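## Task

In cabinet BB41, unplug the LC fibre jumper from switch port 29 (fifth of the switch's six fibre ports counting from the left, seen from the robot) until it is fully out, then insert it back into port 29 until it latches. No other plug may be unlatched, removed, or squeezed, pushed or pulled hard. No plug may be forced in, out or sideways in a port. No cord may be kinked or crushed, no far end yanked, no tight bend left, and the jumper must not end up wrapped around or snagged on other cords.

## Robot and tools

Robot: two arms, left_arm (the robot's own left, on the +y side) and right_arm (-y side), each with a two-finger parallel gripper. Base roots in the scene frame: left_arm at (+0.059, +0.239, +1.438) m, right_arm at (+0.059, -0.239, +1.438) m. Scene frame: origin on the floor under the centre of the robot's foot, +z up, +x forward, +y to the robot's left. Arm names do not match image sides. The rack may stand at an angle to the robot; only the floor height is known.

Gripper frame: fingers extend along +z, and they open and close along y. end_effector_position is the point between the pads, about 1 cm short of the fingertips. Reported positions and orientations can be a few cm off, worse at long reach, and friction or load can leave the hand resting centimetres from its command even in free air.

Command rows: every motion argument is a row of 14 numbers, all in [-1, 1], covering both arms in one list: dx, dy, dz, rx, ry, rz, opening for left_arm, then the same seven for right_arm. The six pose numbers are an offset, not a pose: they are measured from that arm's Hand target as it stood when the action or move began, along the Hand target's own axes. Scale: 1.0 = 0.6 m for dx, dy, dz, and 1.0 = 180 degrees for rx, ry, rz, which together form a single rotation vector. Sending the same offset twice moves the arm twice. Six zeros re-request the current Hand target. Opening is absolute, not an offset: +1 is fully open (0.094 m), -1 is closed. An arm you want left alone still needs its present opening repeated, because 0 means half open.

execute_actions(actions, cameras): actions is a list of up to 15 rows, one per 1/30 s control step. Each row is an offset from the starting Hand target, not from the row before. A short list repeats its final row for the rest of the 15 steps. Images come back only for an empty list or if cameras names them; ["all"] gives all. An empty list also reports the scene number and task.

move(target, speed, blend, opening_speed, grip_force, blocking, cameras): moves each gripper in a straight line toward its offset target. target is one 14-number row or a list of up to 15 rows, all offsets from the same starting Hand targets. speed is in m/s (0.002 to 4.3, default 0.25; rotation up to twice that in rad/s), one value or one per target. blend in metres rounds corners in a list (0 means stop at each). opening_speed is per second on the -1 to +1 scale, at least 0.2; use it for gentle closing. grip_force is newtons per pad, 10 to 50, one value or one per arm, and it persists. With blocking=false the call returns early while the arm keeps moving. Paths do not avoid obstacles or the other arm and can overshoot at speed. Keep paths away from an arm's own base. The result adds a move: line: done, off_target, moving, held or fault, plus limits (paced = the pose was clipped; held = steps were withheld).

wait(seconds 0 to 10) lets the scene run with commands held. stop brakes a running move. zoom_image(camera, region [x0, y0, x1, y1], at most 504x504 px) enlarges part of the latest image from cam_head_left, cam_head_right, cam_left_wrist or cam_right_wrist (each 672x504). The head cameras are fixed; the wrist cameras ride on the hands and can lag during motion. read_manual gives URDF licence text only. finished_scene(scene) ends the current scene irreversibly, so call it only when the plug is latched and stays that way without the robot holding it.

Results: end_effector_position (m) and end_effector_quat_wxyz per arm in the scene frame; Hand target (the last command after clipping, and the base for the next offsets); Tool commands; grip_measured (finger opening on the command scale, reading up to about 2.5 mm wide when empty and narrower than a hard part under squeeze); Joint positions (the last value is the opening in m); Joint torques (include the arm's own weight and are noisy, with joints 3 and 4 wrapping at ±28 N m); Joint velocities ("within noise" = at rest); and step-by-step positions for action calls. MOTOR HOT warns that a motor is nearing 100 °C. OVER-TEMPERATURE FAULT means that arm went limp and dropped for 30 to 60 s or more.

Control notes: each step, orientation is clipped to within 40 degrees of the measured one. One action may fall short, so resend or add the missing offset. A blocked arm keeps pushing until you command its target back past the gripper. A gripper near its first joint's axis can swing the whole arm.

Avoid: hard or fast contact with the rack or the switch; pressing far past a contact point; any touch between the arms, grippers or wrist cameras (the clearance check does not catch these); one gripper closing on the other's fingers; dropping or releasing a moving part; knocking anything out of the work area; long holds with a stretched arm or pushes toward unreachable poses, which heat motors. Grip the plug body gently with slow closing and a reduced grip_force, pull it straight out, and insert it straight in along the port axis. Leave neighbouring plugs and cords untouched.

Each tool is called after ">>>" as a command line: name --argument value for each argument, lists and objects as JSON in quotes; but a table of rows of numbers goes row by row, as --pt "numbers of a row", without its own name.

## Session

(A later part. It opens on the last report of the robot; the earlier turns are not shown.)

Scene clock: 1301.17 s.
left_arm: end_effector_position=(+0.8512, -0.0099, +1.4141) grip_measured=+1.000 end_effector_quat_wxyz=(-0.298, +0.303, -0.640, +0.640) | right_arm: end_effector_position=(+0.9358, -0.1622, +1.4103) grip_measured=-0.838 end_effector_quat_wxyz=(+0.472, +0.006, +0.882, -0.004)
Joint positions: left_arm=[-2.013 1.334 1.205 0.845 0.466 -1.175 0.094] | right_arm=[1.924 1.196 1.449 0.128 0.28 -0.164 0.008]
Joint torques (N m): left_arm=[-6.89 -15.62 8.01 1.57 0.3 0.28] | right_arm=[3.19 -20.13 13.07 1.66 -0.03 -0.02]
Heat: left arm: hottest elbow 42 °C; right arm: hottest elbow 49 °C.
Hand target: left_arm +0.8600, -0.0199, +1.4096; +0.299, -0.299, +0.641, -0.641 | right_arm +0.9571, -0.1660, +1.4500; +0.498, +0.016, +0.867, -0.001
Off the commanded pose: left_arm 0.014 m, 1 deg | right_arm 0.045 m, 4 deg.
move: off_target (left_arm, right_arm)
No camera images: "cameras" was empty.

>>> move --target '[0,0,0,0,0,0,1,0.004,0.0015,0.0095,-0.0015,0,0,-0.84]' --cameras '["cam_right_wrist","cam_left_wrist"]' --speed 0.05

>>> zoom_image --camera "cam_right_wrist" --region '[270, 150, 410, 290]'

>>> zoom_image --camera "cam_left_wrist" --region '[320, 150, 400, 230]'

Scene clock: 1313.37 s.
left_arm: end_effector_position=(+0.8512, -0.0099, +1.4141) grip_measured=+1.000 end_effector_quat_wxyz=(-0.298, +0.303, -0.640, +0.640) | right_arm: end_effector_position=(+0.9407, -0.1633, +1.4167) grip_measured=-0.838 end_effector_quat_wxyz=(+0.477, +0.008, +0.879, -0.003)
Joint positions: left_arm=[-2.013 1.334 1.205 0.845 0.466 -1.175 0.094] | right_arm=[1.924 1.196 1.462 0.128 0.278 -0.164 0.008]
Joint torques (N m): left_arm=[-6.83 -15.56 7.97 1.48 0.3 0.28] | right_arm=[2.67 -18.96 13.18 1.73 -0.32 -0.02]
Heat: left arm: hottest elbow 42 °C; right arm: hottest elbow 48 °C.
Hand target: left_arm +0.8600, -0.0199, +1.4096; +0.299, -0.299, +0.641, -0.641 | right_arm +0.9608, -0.1652, +1.4450; +0.498, +0.014, +0.867, +0.001
Off the commanded pose: left_arm 0.014 m, 1 deg | right_arm 0.035 m, 3 deg.
move: off_target (left_arm, right_arm)
camera_calibration:
cam_left_wrist: T_world_to_cam=[[0.00217718, 0.040873, 0.999162, -1.41968], [-0.95901, -0.283044, 0.0136682, 0.802082], [0.283365, -0.958236, 0.0385813, -0.178144], [0, 0, 0, 1]] pos_world=[0.822775, 0.114347, 1.4144]
cam_right_wrist: T_world_to_cam=[[-0.00659023, -0.999946, 0.00808391, -0.168437], [-0.931114, 0.00318812, -0.364714, 1.3977], [0.364668, -0.00993059, -0.931084, 1.09986], [0, 0, 0, 1]] pos_world=[0.899229, -0.161962, 1.53518]
Images, in order (width x height): cam_left_wrist 672x504, cam_right_wrist 672x504.

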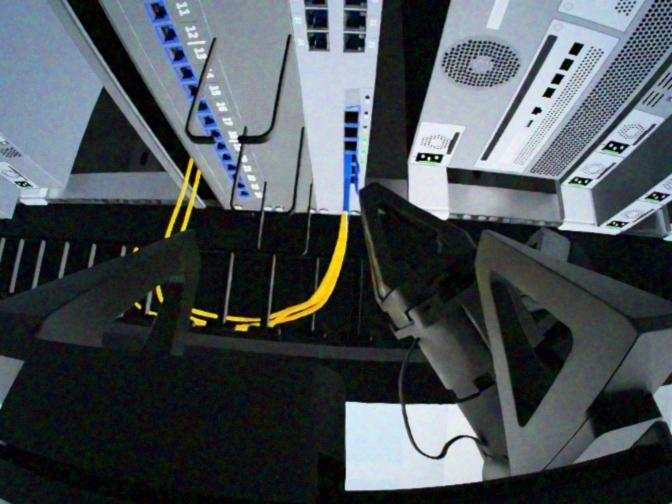

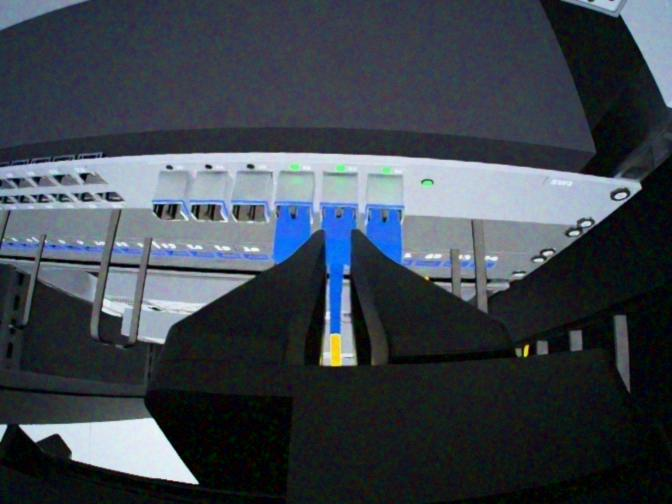

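Scaled by 3.600 from the camera's 672x504 image, which has a finer 960x720 frame.

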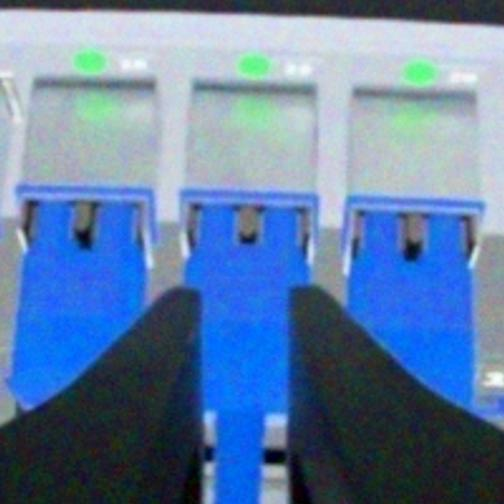

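Scaled by 6.300 from the camera's 672x504 image, which has a finer 960x720 frame.

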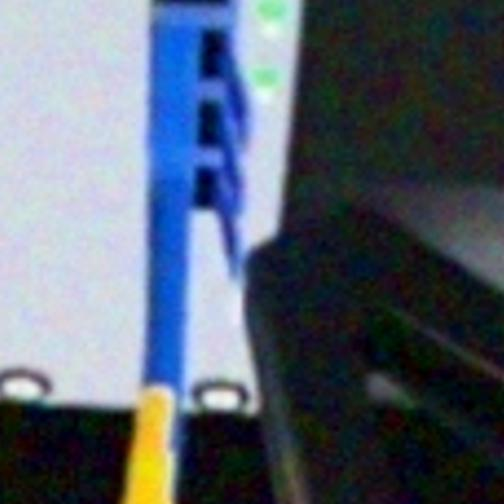

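>>> move --target '[0,0,0,0,0,0,1,0.0727,0,0.0125,0,0,0,-0.84]' --cameras '["cam_right_wrist","cam_left_wrist"]' --speed 0.04

>>> zoom_image --camera "cam_right_wrist" --region '[270, 150, 410, 290]'

>>> zoom_image --camera "cam_left_wrist" --region '[320, 150, 400, 230]'

Scene clock: 1325.97 s.
left_arm: end_effector_position=(+0.8512, -0.0099, +1.4141) grip_measured=+1.000 end_effector_quat_wxyz=(-0.298, +0.303, -0.640, +0.640) | right_arm: end_effector_position=(+0.9439, -0.1618, +1.4100) grip_measured=-0.838 end_effector_quat_wxyz=(+0.496, +0.010, +0.868, +0.002)
Joint positions: left_arm=[-2.013 1.334 1.205 0.845 0.466 -1.175 0.094] | right_arm=[1.916 1.216 1.448 0.206 0.257 -0.163 0.008]
Joint torques (N m): left_arm=[-6.83 -15.85 7.97 1.4 0.29 0.29] | right_arm=[1.49 -17.73 8.58 2.47 -0.3 0.07]
Heat: left arm: hottest elbow 42 °C; right arm: hottest elbow 52 °C.
Hand target: left_arm +0.8600, -0.0199, +1.4096; +0.299, -0.299, +0.641, -0.641 | right_arm +0.9453, -0.1641, +1.4036; +0.498, +0.015, +0.867, +0.001
Off the commanded pose: left_arm 0.014 m, 1 deg | right_arm 0.007 m, 1 deg.
move: off_target (left_arm)
camera_calibration:
cam_left_wrist: T_world_to_cam=[[0.00217718, 0.040873, 0.999162, -1.41968], [-0.95901, -0.283044, 0.0136682, 0.802082], [0.283365, -0.958236, 0.0385813, -0.178144], [0, 0, 0, 1]] pos_world=[0.822775, 0.114347, 1.4144]
cam_right_wrist: T_world_to_cam=[[-0.00645436, -0.999975, -0.00303465, -0.151336], [-0.913893, 0.00713052, -0.405892, 1.44063], [0.405903, 0.000153578, -0.913916, 1.03098], [0, 0, 0, 1]] pos_world=[0.897125, -0.161763, 1.5265]
Images, in order (width x height): cam_left_wrist 672x504, cam_right_wrist 672x504.

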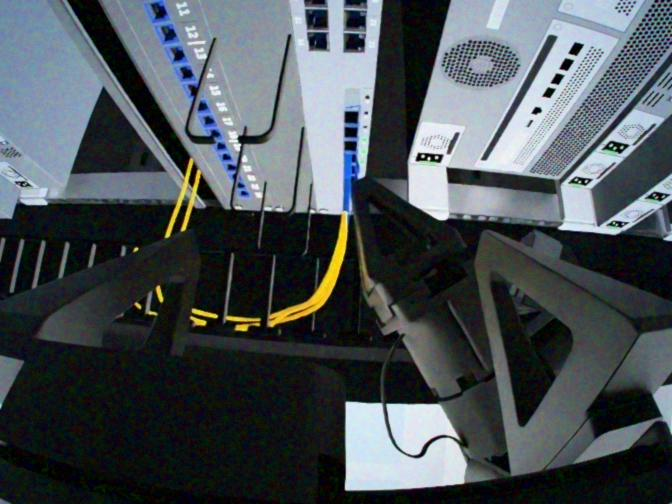

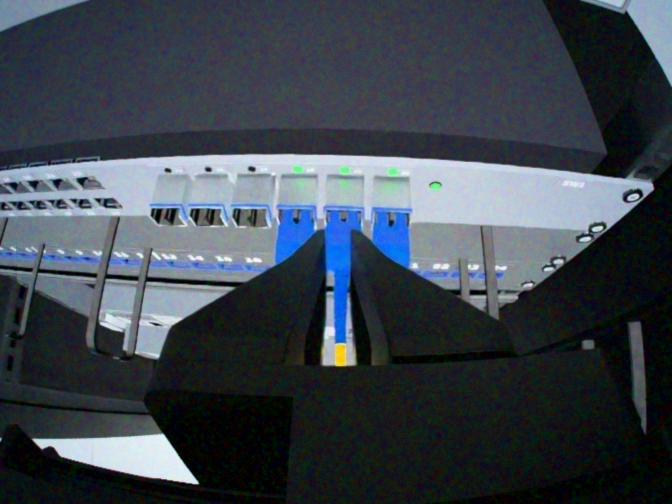

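Scaled by 3.600 from the camera's 672x504 image, which has a finer 960x720 frame.

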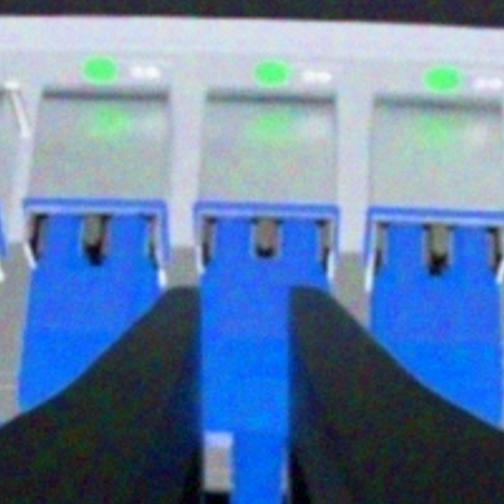

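Scaled by 6.300 from the camera's 672x504 image, which has a finer 960x720 frame.

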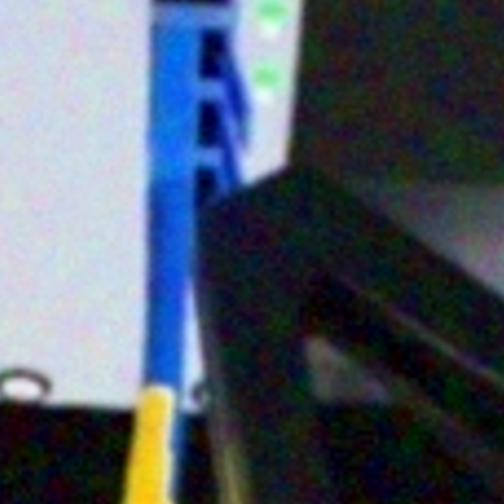

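>>> move --pt "0 0 0 0 0 0 1 -0.0707 -0.0025 -0.0158 0.0025 0 0 -0.84" --pt "0 0 0 0 0 0 1 -0.0707 -0.0025 -0.0158 0.0025 0.0722 0 -0.84" --cameras '["cam_right_wrist","cam_left_wrist"]' --blend '[0.005,0]' --speed 0.08

>>> zoom_image --camera "cam_right_wrist" --region '[270, 150, 410, 290]'

>>> zoom_image --camera "cam_left_wrist" --region '[320, 150, 400, 230]'

Scene clock: 1348.50 s.
left_arm: end_effector_position=(+0.8512, -0.0099, +1.4141) grip_measured=+1.000 end_effector_quat_wxyz=(-0.298, +0.303, -0.640, +0.640) | right_arm: end_effector_position=(+0.9381, -0.1644, +1.4131) grip_measured=-0.838 end_effector_quat_wxyz=(+0.373, +0.003, +0.928, -0.006)
Joint positions: left_arm=[-2.013 1.334 1.205 0.845 0.466 -1.175 0.094] | right_arm=[1.934 1.208 1.614 -0.249 0.321 -0.109 0.008]
Joint torques (N m): left_arm=[-6.59 -15.56 8.03 1.37 0.29 0.28] | right_arm=[3.02 -20.13 13.82 1.57 0.03 0.06]
Heat: left arm: hottest elbow 42 °C; right arm: hottest elbow 49 °C.
Hand target: left_arm +0.8600, -0.0199, +1.4096; +0.299, -0.299, +0.641, -0.641 | right_arm +0.9585, -0.1666, +1.4451; +0.397, +0.016, +0.918, -0.001
Off the commanded pose: left_arm 0.014 m, 1 deg | right_arm 0.038 m, 3 deg.
move: off_target (left_arm, right_arm)
camera_calibration:
cam_left_wrist: T_world_to_cam=[[0.00217718, 0.040873, 0.999162, -1.41968], [-0.95901, -0.283044, 0.0136682, 0.802082], [0.283365, -0.958236, 0.0385813, -0.178144], [0, 0, 0, 1]] pos_world=[0.822775, 0.114347, 1.4144]
cam_right_wrist: T_world_to_cam=[[0.00167985, -0.999872, 0.0159042, -0.188352], [-0.98974, -0.00393462, -0.142824, 1.13416], [0.142868, -0.0155011, -0.98962, 1.38734], [0, 0, 0, 1]] pos_world=[0.924635, -0.16236, 1.53792]
Images, in order (width x height): cam_left_wrist 672x504, cam_right_wrist 672x504.

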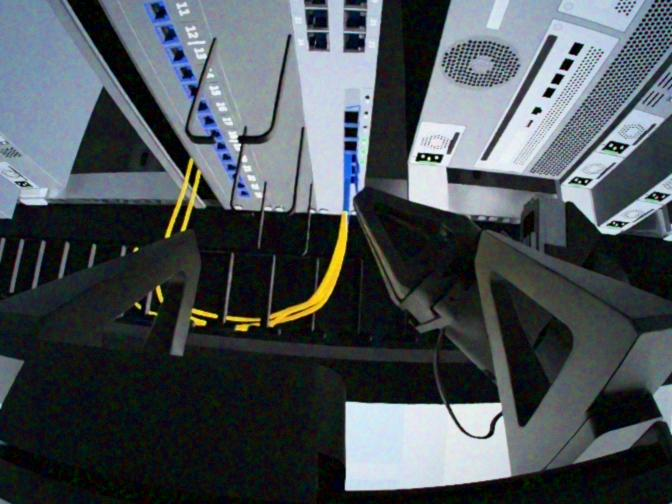

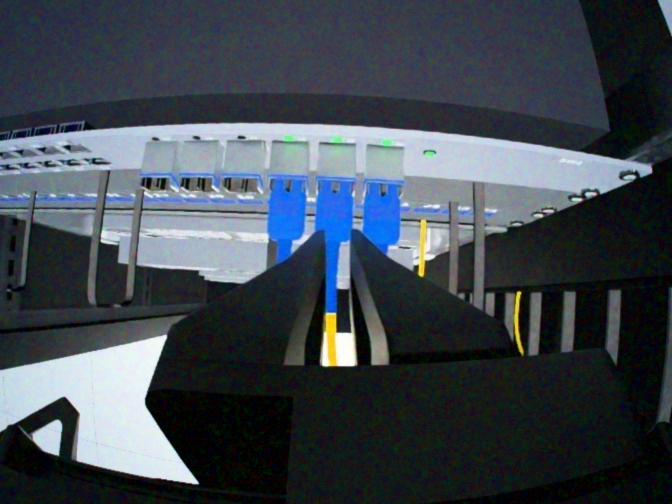

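Scaled by 3.600 from the camera's 672x504 image, which has a finer 960x720 frame.

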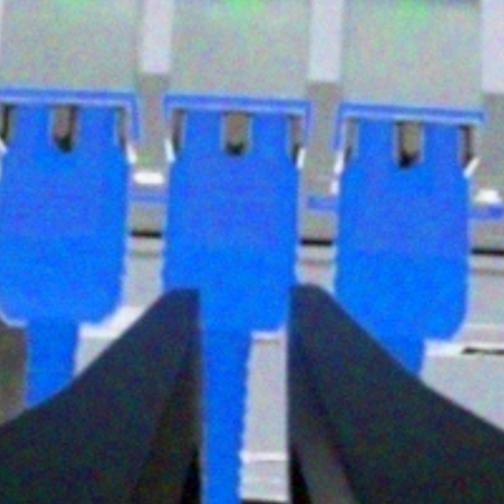

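Scaled by 6.300 from the camera's 672x504 image, which has a finer 960x720 frame.

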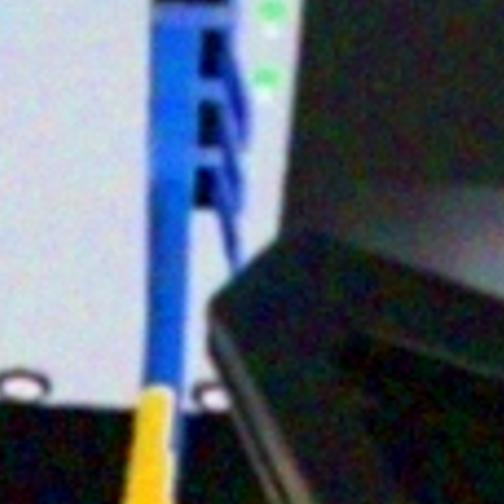

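>>> move --target '[0,0,0,0,0,0,1,0.0456,0.0035,0.0244,-0.0035,0,0,-0.84]' --cameras '["cam_right_wrist","cam_left_wrist"]' --speed 0.04

>>> zoom_image --camera "cam_right_wrist" --region '[270, 150, 410, 290]'

>>> zoom_image --camera "cam_left_wrist" --region '[320, 150, 400, 230]'

Scene clock: 1362.60 s.
left_arm: end_effector_position=(+0.8512, -0.0099, +1.4141) grip_measured=+1.000 end_effector_quat_wxyz=(-0.298, +0.303, -0.640, +0.640) | right_arm: end_effector_position=(+0.9444, -0.1607, +1.4120) grip_measured=-0.838 end_effector_quat_wxyz=(+0.387, +0.006, +0.922, +0.004)
Joint positions: left_arm=[-2.013 1.334 1.205 0.845 0.466 -1.175 0.094] | right_arm=[1.932 1.219 1.614 -0.208 0.301 -0.104 0.008]
Joint torques (N m): left_arm=[-6.77 -15.56 8.01 1.44 0.3 0.25] | right_arm=[1.49 -19.19 9.74 2.45 -0.31 0.06]
Heat: left arm: hottest elbow 42 °C; right arm: hottest elbow 54 °C.
Hand target: left_arm +0.8600, -0.0199, +1.4096; +0.299, -0.299, +0.641, -0.641 | right_arm +0.9505, -0.1640, +1.4153; +0.397, +0.014, +0.918, +0.004
Off the commanded pose: left_arm 0.014 m, 1 deg | right_arm 0.008 m, 1 deg.
move: off_target (left_arm)
camera_calibration:
cam_left_wrist: T_world_to_cam=[[0.00217718, 0.040873, 0.999162, -1.41968], [-0.95901, -0.283044, 0.0136682, 0.802082], [0.283365, -0.958236, 0.0385813, -0.178144], [0, 0, 0, 1]] pos_world=[0.822775, 0.114347, 1.4144]
cam_right_wrist: T_world_to_cam=[[0.00265422, -0.999987, -0.00439647, -0.156865], [-0.984802, -0.00185036, -0.173672, 1.17947], [0.173662, 0.00479062, -0.984794, 1.35277], [0, 0, 0, 1]] pos_world=[0.927033, -0.161161, 1.53635]
Images, in order (width x height): cam_left_wrist 672x504, cam_right_wrist 672x504.

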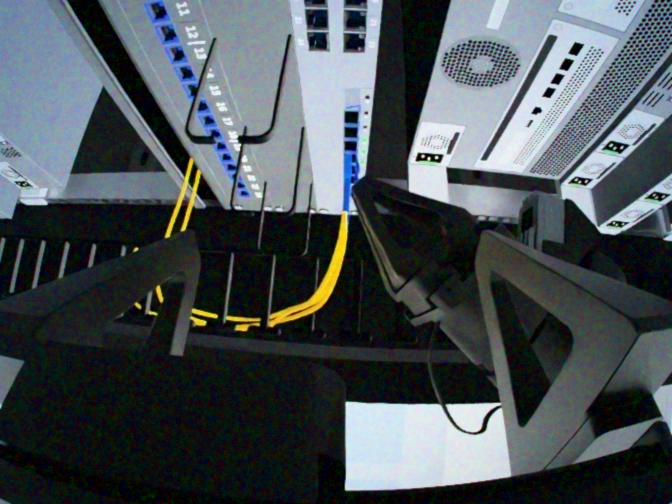

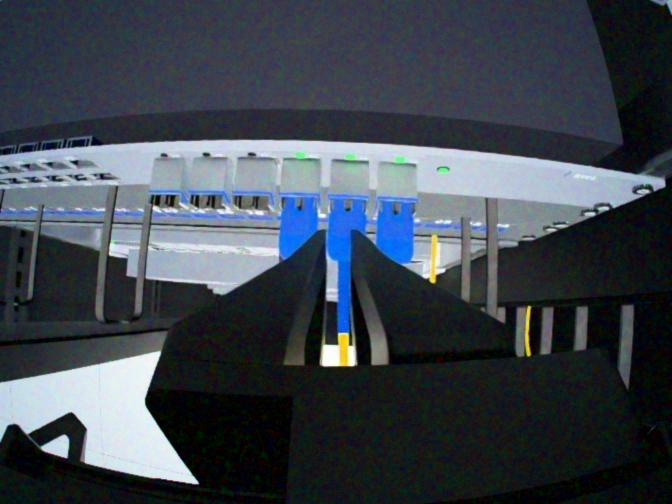

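Scaled by 3.600 from the camera's 672x504 image, which has a finer 960x720 frame.

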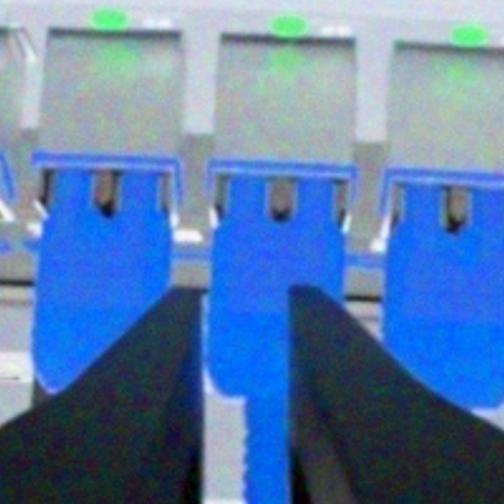

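Scaled by 6.300 from the camera's 672x504 image, which has a finer 960x720 frame.

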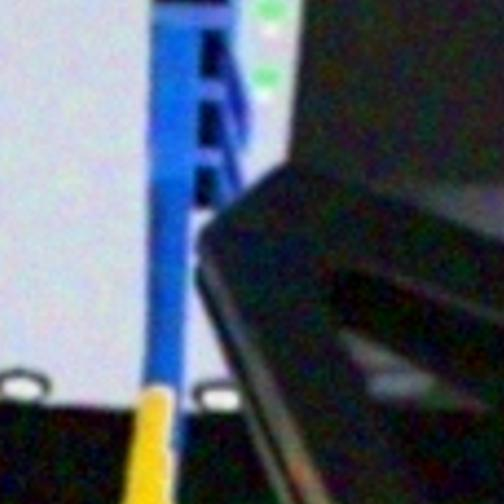

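>>> move --target '[0,0,0,0,0,0,1,0.019,-0.0095,0.0017,0.0102,0,0,-0.83]' --cameras '["cam_right_wrist","cam_left_wrist"]' --speed 0.04

>>> zoom_image --camera "cam_right_wrist" --region '[270, 150, 410, 290]'

>>> zoom_image --camera "cam_left_wrist" --region '[320, 150, 400, 230]'

Scene clock: 1385.93 s.
left_arm: end_effector_position=(+0.8512, -0.0099, +1.4141) grip_measured=+1.000 end_effector_quat_wxyz=(-0.298, +0.303, -0.640, +0.640) | right_arm: end_effector_position=(+0.9416, -0.1631, +1.4067) grip_measured=-0.832 end_effector_quat_wxyz=(+0.393, +0.012, +0.920, -0.005)
Joint positions: left_arm=[-2.013 1.334 1.205 0.845 0.466 -1.175 0.094] | right_arm=[1.931 1.219 1.591 -0.169 0.318 -0.104 0.008]
Joint torques (N m): left_arm=[-6.95 -15.09 7.98 1.44 0.3 0.27] | right_arm=[1.67 -19.08 8.83 2.24 0.15 0.06]
Heat: left arm: hottest elbow 42 °C; right arm: hottest elbow 53 °C.
Hand target: left_arm +0.8600, -0.0199, +1.4096; +0.299, -0.299, +0.641, -0.641 | right_arm +0.9433, -0.1694, +1.4062; +0.397, +0.020, +0.918, -0.011
Off the commanded pose: left_arm 0.014 m, 1 deg | right_arm 0.007 m, 1 deg.
move: off_target (left_arm)
camera_calibration:
cam_left_wrist: T_world_to_cam=[[0.00217718, 0.040873, 0.999162, -1.41968], [-0.95901, -0.283044, 0.0136682, 0.802082], [0.283365, -0.958236, 0.0385813, -0.178144], [0, 0, 0, 1]] pos_world=[0.822775, 0.114347, 1.4144]
cam_right_wrist: T_world_to_cam=[[-0.0144314, -0.999875, 0.00640855, -0.158437], [-0.982612, 0.0129952, -0.185216, 1.19244], [0.185109, -0.00897004, -0.982677, 1.33204], [0, 0, 0, 1]] pos_world=[0.92285, -0.161964, 1.53084]
Images, in order (width x height): cam_left_wrist 672x504, cam_right_wrist 672x504.

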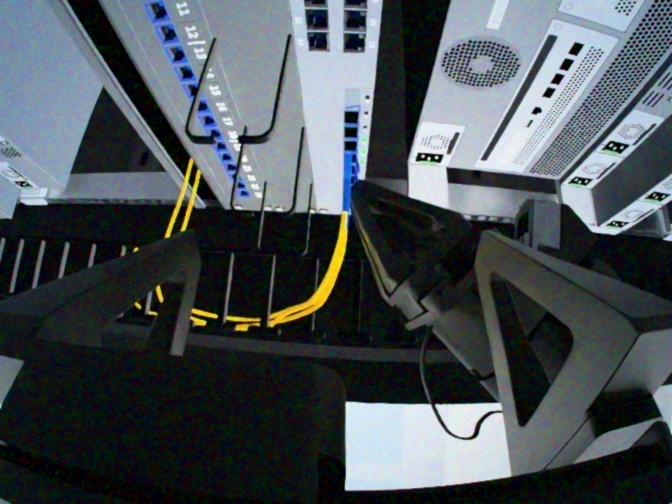

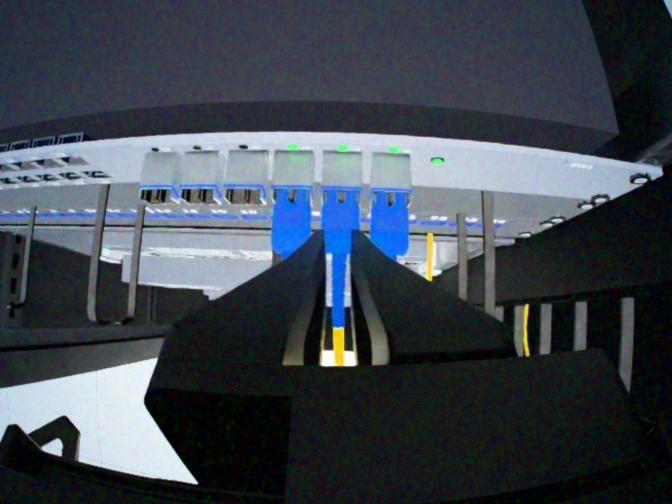

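Scaled by 3.600 from the camera's 672x504 image, which has a finer 960x720 frame.

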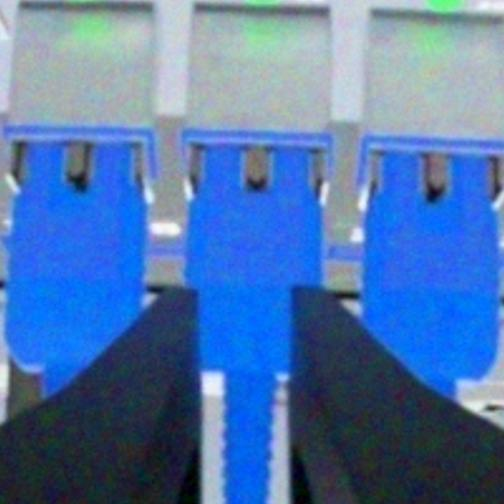

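Scaled by 6.300 from the camera's 672x504 image, which has a finer 960x720 frame.

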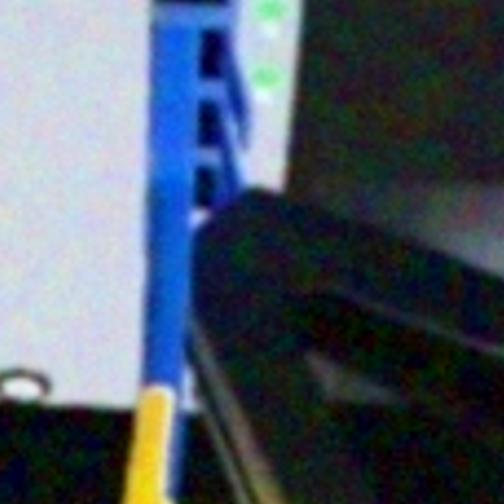

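>>> move --target '[0,0,0,0,0,0,1,0.0095,0,0.002,0,0,0,-0.83]' --cameras '["cam_right_wrist","cam_left_wrist"]' --speed 0.03

>>> zoom_image --camera "cam_right_wrist" --region '[270, 150, 410, 290]'

>>> zoom_image --camera "cam_left_wrist" --region '[320, 150, 400, 230]'

Scene clock: 1396.30 s.
left_arm: end_effector_position=(+0.8512, -0.0099, +1.4141) grip_measured=+1.000 end_effector_quat_wxyz=(-0.298, +0.303, -0.640, +0.640) | right_arm: end_effector_position=(+0.9407, -0.1629, +1.4053) grip_measured=-0.832 end_effector_quat_wxyz=(+0.396, +0.014, +0.918, -0.005)
Joint positions: left_arm=[-2.013 1.334 1.205 0.845 0.466 -1.175 0.094] | right_arm=[1.931 1.218 1.58 -0.151 0.318 -0.104 0.008]
Joint torques (N m): left_arm=[-6.89 -15.56 8.02 1.48 0.3 0.29] | right_arm=[1.44 -19.37 8.54 2.19 0.05 0.06]
Heat: left arm: hottest elbow 42 °C; right arm: hottest elbow 51 °C.
Hand target: left_arm +0.8600, -0.0199, +1.4096; +0.299, -0.299, +0.641, -0.641 | right_arm +0.9402, -0.1693, +1.4010; +0.397, +0.020, +0.918, -0.011
Off the commanded pose: left_arm 0.014 m, 1 deg | right_arm 0.008 m, 1 deg.
move: off_target (left_arm)
camera_calibration:
cam_left_wrist: T_world_to_cam=[[0.00217718, 0.040873, 0.999162, -1.41968], [-0.95901, -0.283044, 0.0136682, 0.802082], [0.283365, -0.958236, 0.0385813, -0.178144], [0, 0, 0, 1]] pos_world=[0.822775, 0.114347, 1.4144]
cam_right_wrist: T_world_to_cam=[[-0.0171769, -0.999838, 0.0054698, -0.154284], [-0.981075, 0.0157988, -0.192985, 1.2012], [0.192867, -0.00868116, -0.981187, 1.32145], [0, 0, 0, 1]] pos_world=[0.920953, -0.161765, 1.52924]
Images, in order (width x height): cam_left_wrist 672x504, cam_right_wrist 672x504.

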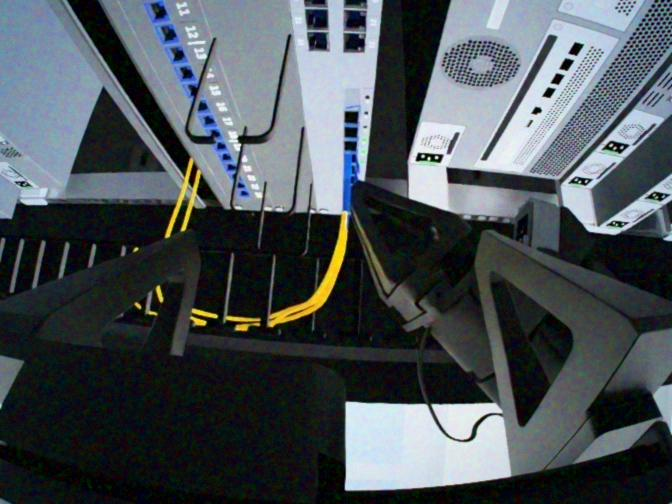

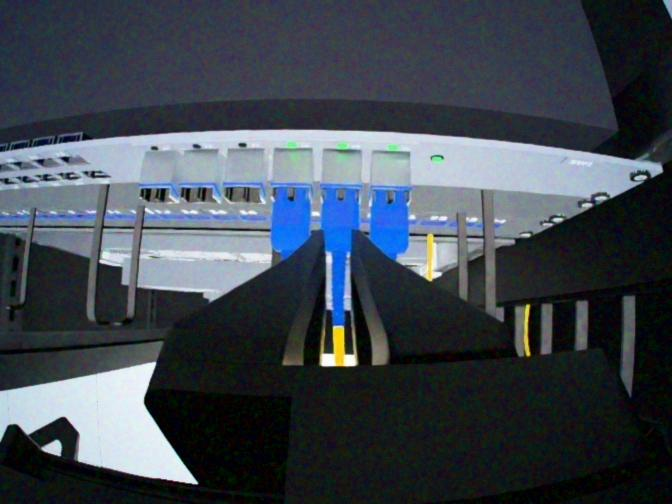

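Scaled by 3.600 from the camera's 672x504 image, which has a finer 960x720 frame.

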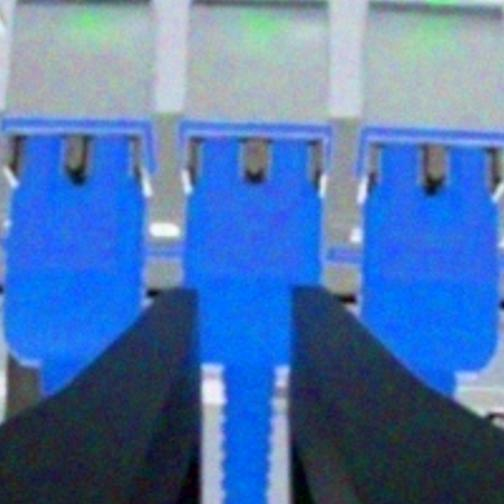

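Scaled by 6.300 from the camera's 672x504 image, which has a finer 960x720 frame.

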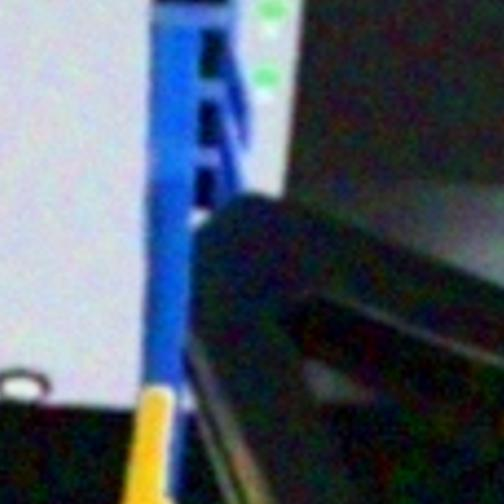

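>>> move --target '[0,0,0,0,0,0,1,0.003,0,0.007,0,0,0,-0.83]' --cameras '["cam_right_wrist","cam_left_wrist"]' --speed 0.03

>>> zoom_image --camera "cam_right_wrist" --region '[290, 170, 390, 270]'

>>> zoom_image --camera "cam_left_wrist" --region '[320, 150, 400, 230]'

Scene clock: 1417.73 s.
left_arm: end_effector_position=(+0.8512, -0.0099, +1.4141) grip_measured=+1.000 end_effector_quat_wxyz=(-0.298, +0.303, -0.640, +0.640) | right_arm: end_effector_position=(+0.9409, -0.1629, +1.4055) grip_measured=-0.832 end_effector_quat_wxyz=(+0.397, +0.014, +0.918, -0.005)
Joint positions: left_arm=[-2.013 1.334 1.205 0.845 0.466 -1.175 0.094] | right_arm=[1.931 1.218 1.58 -0.15 0.318 -0.103 0.008]
Joint torques (N m): left_arm=[-7.06 -15.27 7.92 1.43 0.31 0.29] | right_arm=[0.91 -18.26 8.92 2.35 -0.12 0.08]
Heat: left arm: hottest elbow 42 °C; right arm: hottest elbow 49 °C.
Hand target: left_arm +0.8600, -0.0199, +1.4096; +0.299, -0.299, +0.641, -0.641 | right_arm +0.9421, -0.1693, +1.3969; +0.397, +0.020, +0.918, -0.011
Off the commanded pose: left_arm 0.014 m, 1 deg | right_arm 0.011 m, 1 deg.
move: off_target (left_arm, right_arm)
camera_calibration:
cam_left_wrist: T_world_to_cam=[[0.00217718, 0.040873, 0.999162, -1.41968], [-0.95901, -0.283044, 0.0136682, 0.802082], [0.283365, -0.958236, 0.0385813, -0.178144], [0, 0, 0, 1]] pos_world=[0.822775, 0.114347, 1.4144]
cam_right_wrist: T_world_to_cam=[[-0.0180497, -0.999826, 0.00467343, -0.15236], [-0.980863, 0.0168007, -0.193972, 1.20282], [0.19386, -0.00808514, -0.980996, 1.32052], [0, 0, 0, 1]] pos_world=[0.921054, -0.161865, 1.52945]
Images, in order (width x height): cam_left_wrist 672x504, cam_right_wrist 672x504.

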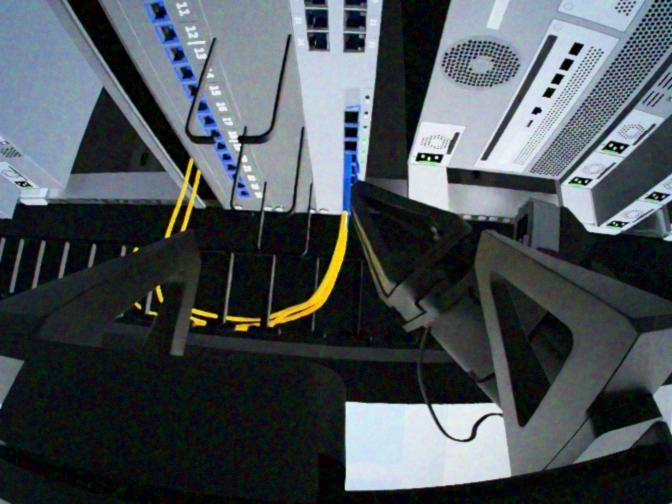

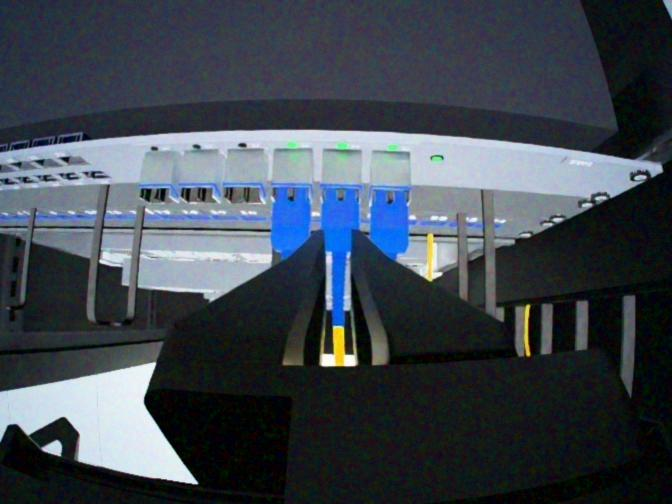

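Scaled by 5.040 from the camera's 672x504 image, which has a finer 960x720 frame.

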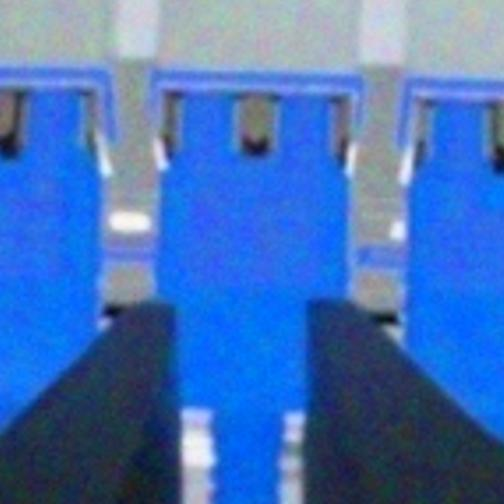

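Scaled by 6.300 from the camera's 672x504 image, which has a finer 960x720 frame.

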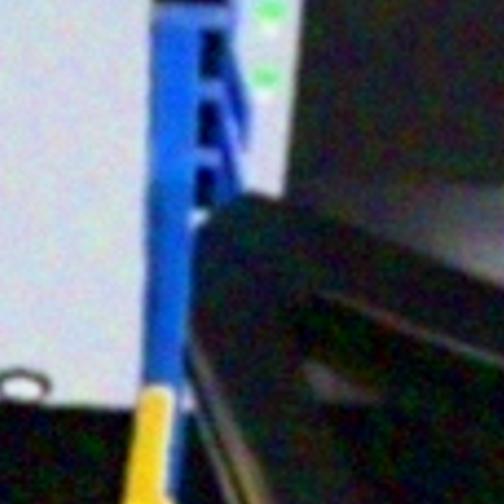

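>>> move --target '[0,0,0,0,0,0,1,0,0,0,0,0,0,-0.98]' --grip_force 30 --opening_speed 0.3 --cameras '["cam_right_wrist","cam_left_wrist"]'

>>> zoom_image --camera "cam_right_wrist" --region '[290, 170, 390, 270]'

>>> zoom_image --camera "cam_left_wrist" --region '[320, 150, 400, 230]'

Scene clock: 1426.27 s.
left_arm: end_effector_position=(+0.8512, -0.0099, +1.4141) grip_measured=+1.000 end_effector_quat_wxyz=(-0.298, +0.303, -0.640, +0.640) | right_arm: end_effector_position=(+0.9409, -0.1631, +1.4054) grip_measured=-0.919 end_effector_quat_wxyz=(+0.397, +0.016, +0.918, -0.004)
Joint positions: left_arm=[-2.013 1.334 1.205 0.845 0.466 -1.175 0.094] | right_arm=[1.931 1.218 1.58 -0.15 0.318 -0.1 0.004]
Joint torques (N m): left_arm=[-6.71 -15.44 7.94 1.42 0.33 0.31] | right_arm=[1.14 -18.37 8.79 2.28 -0.09 0.04]
Heat: left arm: hottest elbow 42 °C; right arm: hottest elbow 49 °C.
Hand target: left_arm +0.8600, -0.0199, +1.4096; +0.299, -0.299, +0.641, -0.641 | right_arm +0.9421, -0.1693, +1.3969; +0.397, +0.020, +0.918, -0.011
Off the commanded pose: left_arm 0.014 m, 1 deg | right_arm 0.011 m, 1 deg.
grip_force (N): 30, 30
move: off_target (left_arm, right_arm)
camera_calibration:
cam_left_wrist: T_world_to_cam=[[0.00217718, 0.040873, 0.999162, -1.41968], [-0.95901, -0.283044, 0.0136682, 0.802082], [0.283365, -0.958236, 0.0385813, -0.178144], [0, 0, 0, 1]] pos_world=[0.822775, 0.114347, 1.4144]
cam_right_wrist: T_world_to_cam=[[-0.0203381, -0.999789, 0.00280306, -0.147786], [-0.980803, 0.0194079, -0.194031, 1.20326], [0.193936, -0.00669548, -0.980991, 1.32056], [0, 0, 0, 1]] pos_world=[0.921056, -0.162266, 1.52935]
Images, in order (width x height): cam_left_wrist 672x504, cam_right_wrist 672x504.

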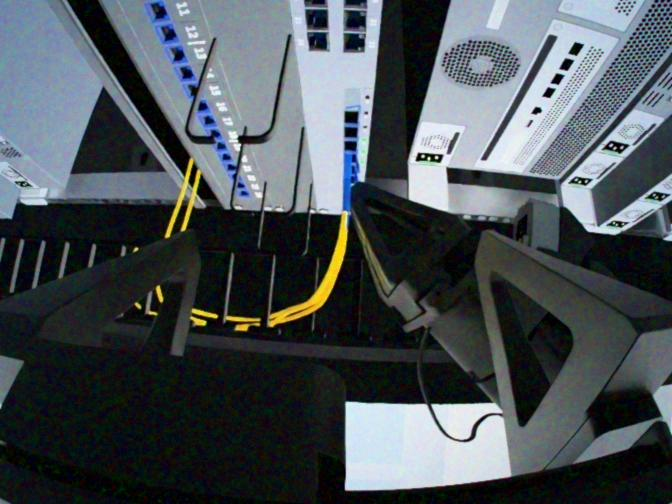

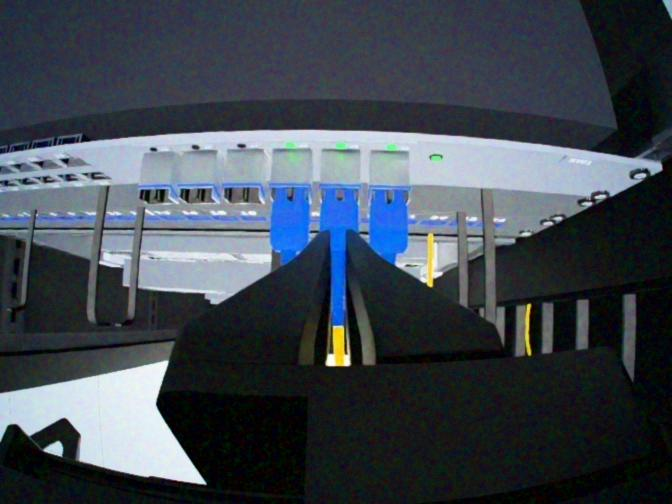

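Scaled by 5.040 from the camera's 672x504 image, which has a finer 960x720 frame.

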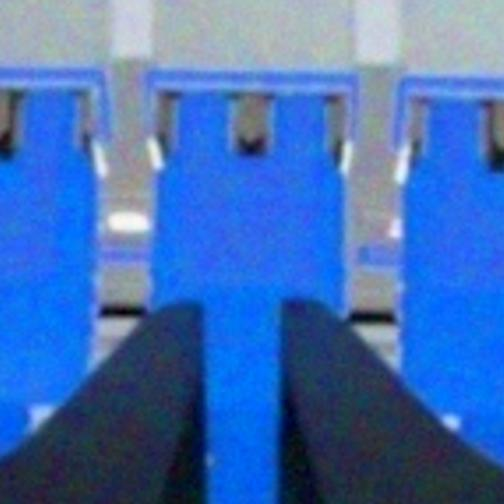

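Scaled by 6.300 from the camera's 672x504 image, which has a finer 960x720 frame.

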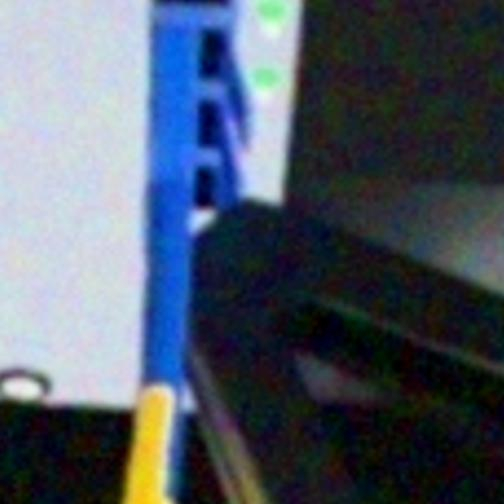

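>>> move --target '[0,0,0,0,0,0,1,0.0114,0,-0.0122,0,0,0,-0.98]' --cameras '["cam_right_wrist","cam_left_wrist"]' --speed 0.03

>>> zoom_image --camera "cam_right_wrist" --region '[280, 160, 400, 280]'

>>> zoom_image --camera "cam_left_wrist" --region '[320, 150, 400, 230]'

Scene clock: 1436.63 s.
left_arm: end_effector_position=(+0.8512, -0.0099, +1.4141) grip_measured=+1.000 end_effector_quat_wxyz=(-0.298, +0.303, -0.640, +0.640) | right_arm: end_effector_position=(+0.9397, -0.1631, +1.4048) grip_measured=-0.920 end_effector_quat_wxyz=(+0.406, +0.019, +0.914, -0.004)
Joint positions: left_arm=[-2.013 1.334 1.205 0.845 0.466 -1.175 0.094] | right_arm=[1.931 1.215 1.56 -0.112 0.318 -0.1 0.004]
Joint torques (N m): left_arm=[-7.24 -15.62 8.03 1.39 0.31 0.31] | right_arm=[1.44 -19.31 7.13 1.62 0.08 0.03]
Heat: left arm: hottest elbow 42 °C; right arm: hottest elbow 48 °C.
Hand target: left_arm +0.8600, -0.0199, +1.4096; +0.299, -0.299, +0.641, -0.641 | right_arm +0.9320, -0.1689, +1.3969; +0.397, +0.020, +0.918, -0.011
Off the commanded pose: left_arm 0.014 m, 1 deg | right_arm 0.012 m, 1 deg.
grip_force (N): 30, 30
move: off_target (left_arm, right_arm)
camera_calibration:
cam_left_wrist: T_world_to_cam=[[0.00217718, 0.040873, 0.999162, -1.41968], [-0.95901, -0.283044, 0.0136682, 0.802082], [0.283365, -0.958236, 0.0385813, -0.178144], [0, 0, 0, 1]] pos_world=[0.822775, 0.114347, 1.4144]
cam_right_wrist: T_world_to_cam=[[-0.0264349, -0.99965, -0.000431352, -0.137501], [-0.976614, 0.0259178, -0.213433, 1.22632], [0.213369, -0.00522081, -0.976958, 1.29655], [0, 0, 0, 1]] pos_world=[0.917361, -0.162468, 1.52836]
Images, in order (width x height): cam_left_wrist 672x504, cam_right_wrist 672x504.

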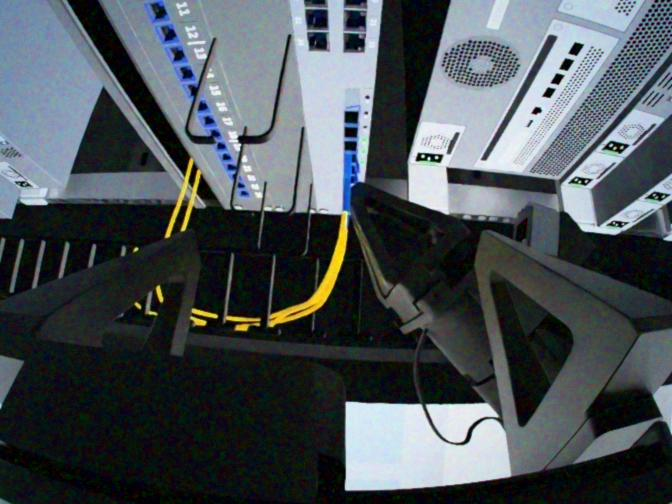

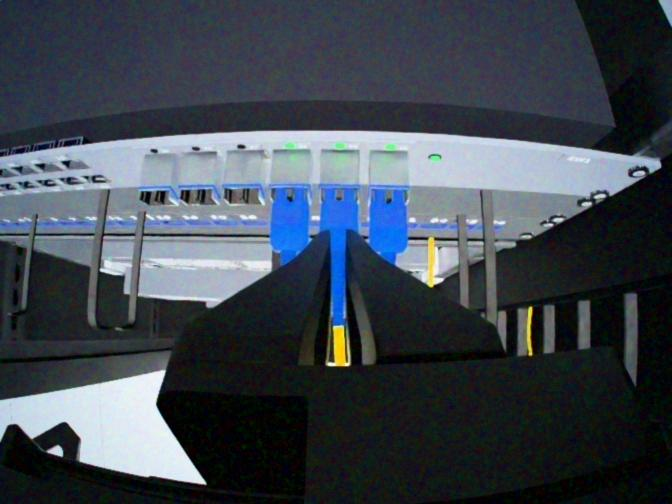

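Scaled by 4.200 from the camera's 672x504 image, which has a finer 960x720 frame.

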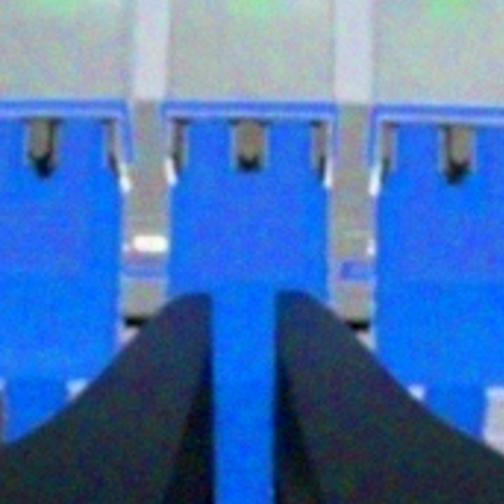

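Scaled by 6.300 from the camera's 672x504 image, which has a finer 960x720 frame.

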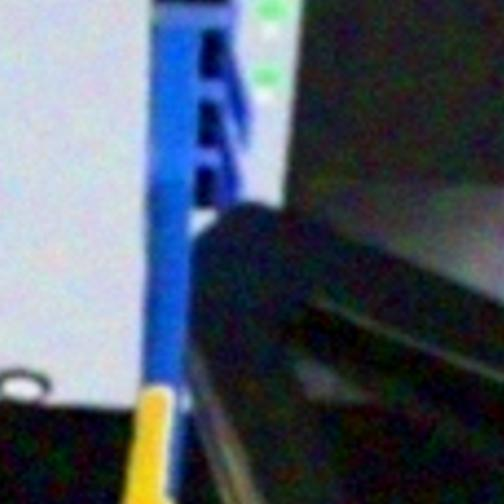

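>>> move --pt "0 0 0 0 0 0 1 -0.0 0 0.0 0 0 0 -0.83" --pt "0 0 0 0 0 0 1 0.0065 0 0.0235 0 0 0 -0.83" --cameras '["cam_right_wrist","cam_left_wrist"]' --speed 0.03

>>> zoom_image --camera "cam_right_wrist" --region '[280, 160, 400, 280]'

>>> zoom_image --camera "cam_left_wrist" --region '[320, 150, 400, 230]'

Scene clock: 1456.27 s.
left_arm: end_effector_position=(+0.8512, -0.0099, +1.4141) grip_measured=+1.000 end_effector_quat_wxyz=(-0.298, +0.303, -0.640, +0.640) | right_arm: end_effector_position=(+0.9257, -0.1637, +1.3714) grip_measured=-0.832 end_effector_quat_wxyz=(+0.382, +0.011, +0.924, -0.010)
Joint positions: left_arm=[-2.013 1.334 1.205 0.845 0.466 -1.175 0.094] | right_arm=[1.915 1.239 1.53 -0.113 0.314 -0.1 0.008]
Joint torques (N m): left_arm=[-6.83 -15.5 8.03 1.42 0.3 0.27] | right_arm=[1.79 -18.9 11.37 1.94 -0.23 0.06]
Heat: left arm: hottest elbow 42 °C; right arm: hottest elbow 47 °C.
Hand target: left_arm +0.8600, -0.0199, +1.4096; +0.299, -0.299, +0.641, -0.641 | right_arm +0.9396, -0.1693, +1.3844; +0.397, +0.020, +0.918, -0.011
Off the commanded pose: left_arm 0.014 m, 1 deg | right_arm 0.020 m, 2 deg.
grip_force (N): 30, 30
move: off_target (left_arm, right_arm)
camera_calibration:
cam_left_wrist: T_world_to_cam=[[0.00217718, 0.040873, 0.999162, -1.41968], [-0.95901, -0.283044, 0.0136682, 0.802082], [0.283365, -0.958236, 0.0385813, -0.178144], [0, 0, 0, 1]] pos_world=[0.822775, 0.114347, 1.4144]
cam_right_wrist: T_world_to_cam=[[-0.0170226, -0.999701, 0.0175436, -0.171872], [-0.986627, 0.0139502, -0.162394, 1.14286], [0.1621, -0.0200734, -0.98657, 1.32511], [0, 0, 0, 1]] pos_world=[0.909854, -0.161165, 1.49592]
Images, in order (width x height): cam_left_wrist 672x504, cam_right_wrist 672x504.

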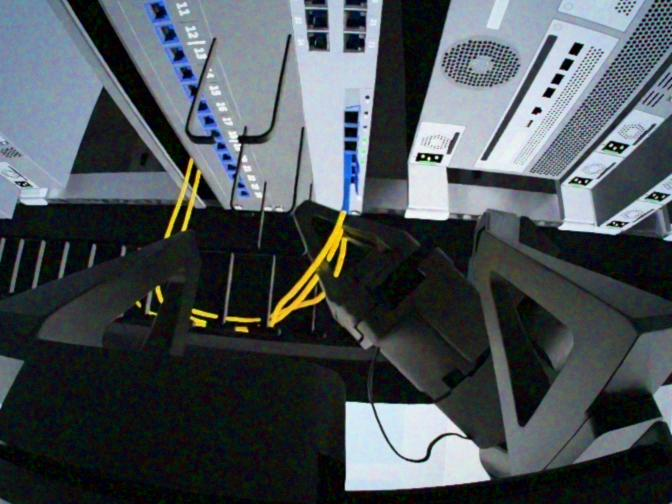

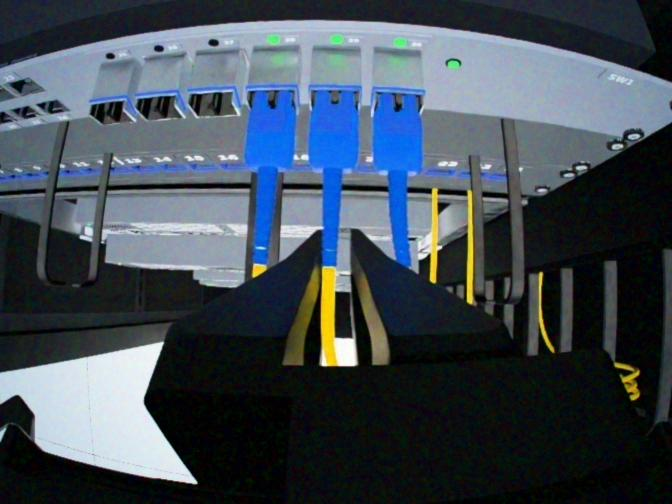

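Scaled by 4.200 from the camera's 672x504 image, which has a finer 960x720 frame.

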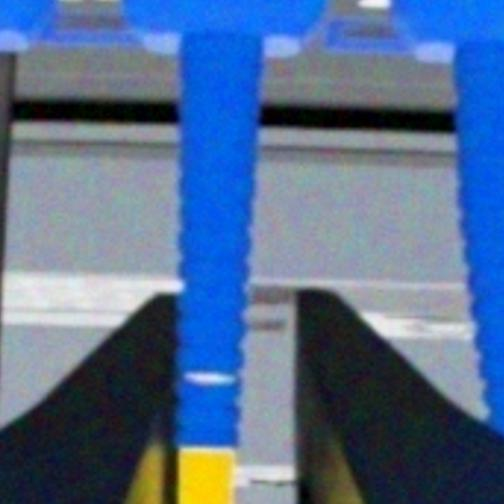

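Scaled by 6.300 from the camera's 672x504 image, which has a finer 960x720 frame.

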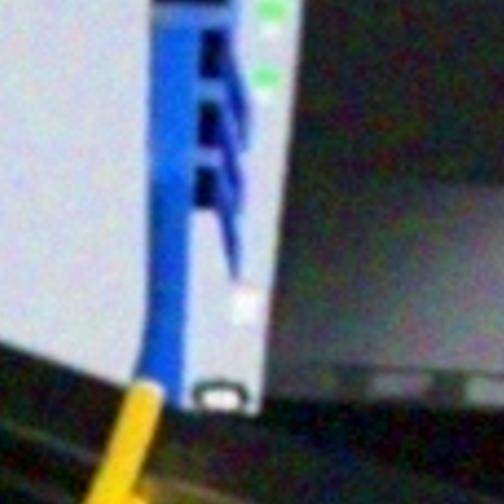

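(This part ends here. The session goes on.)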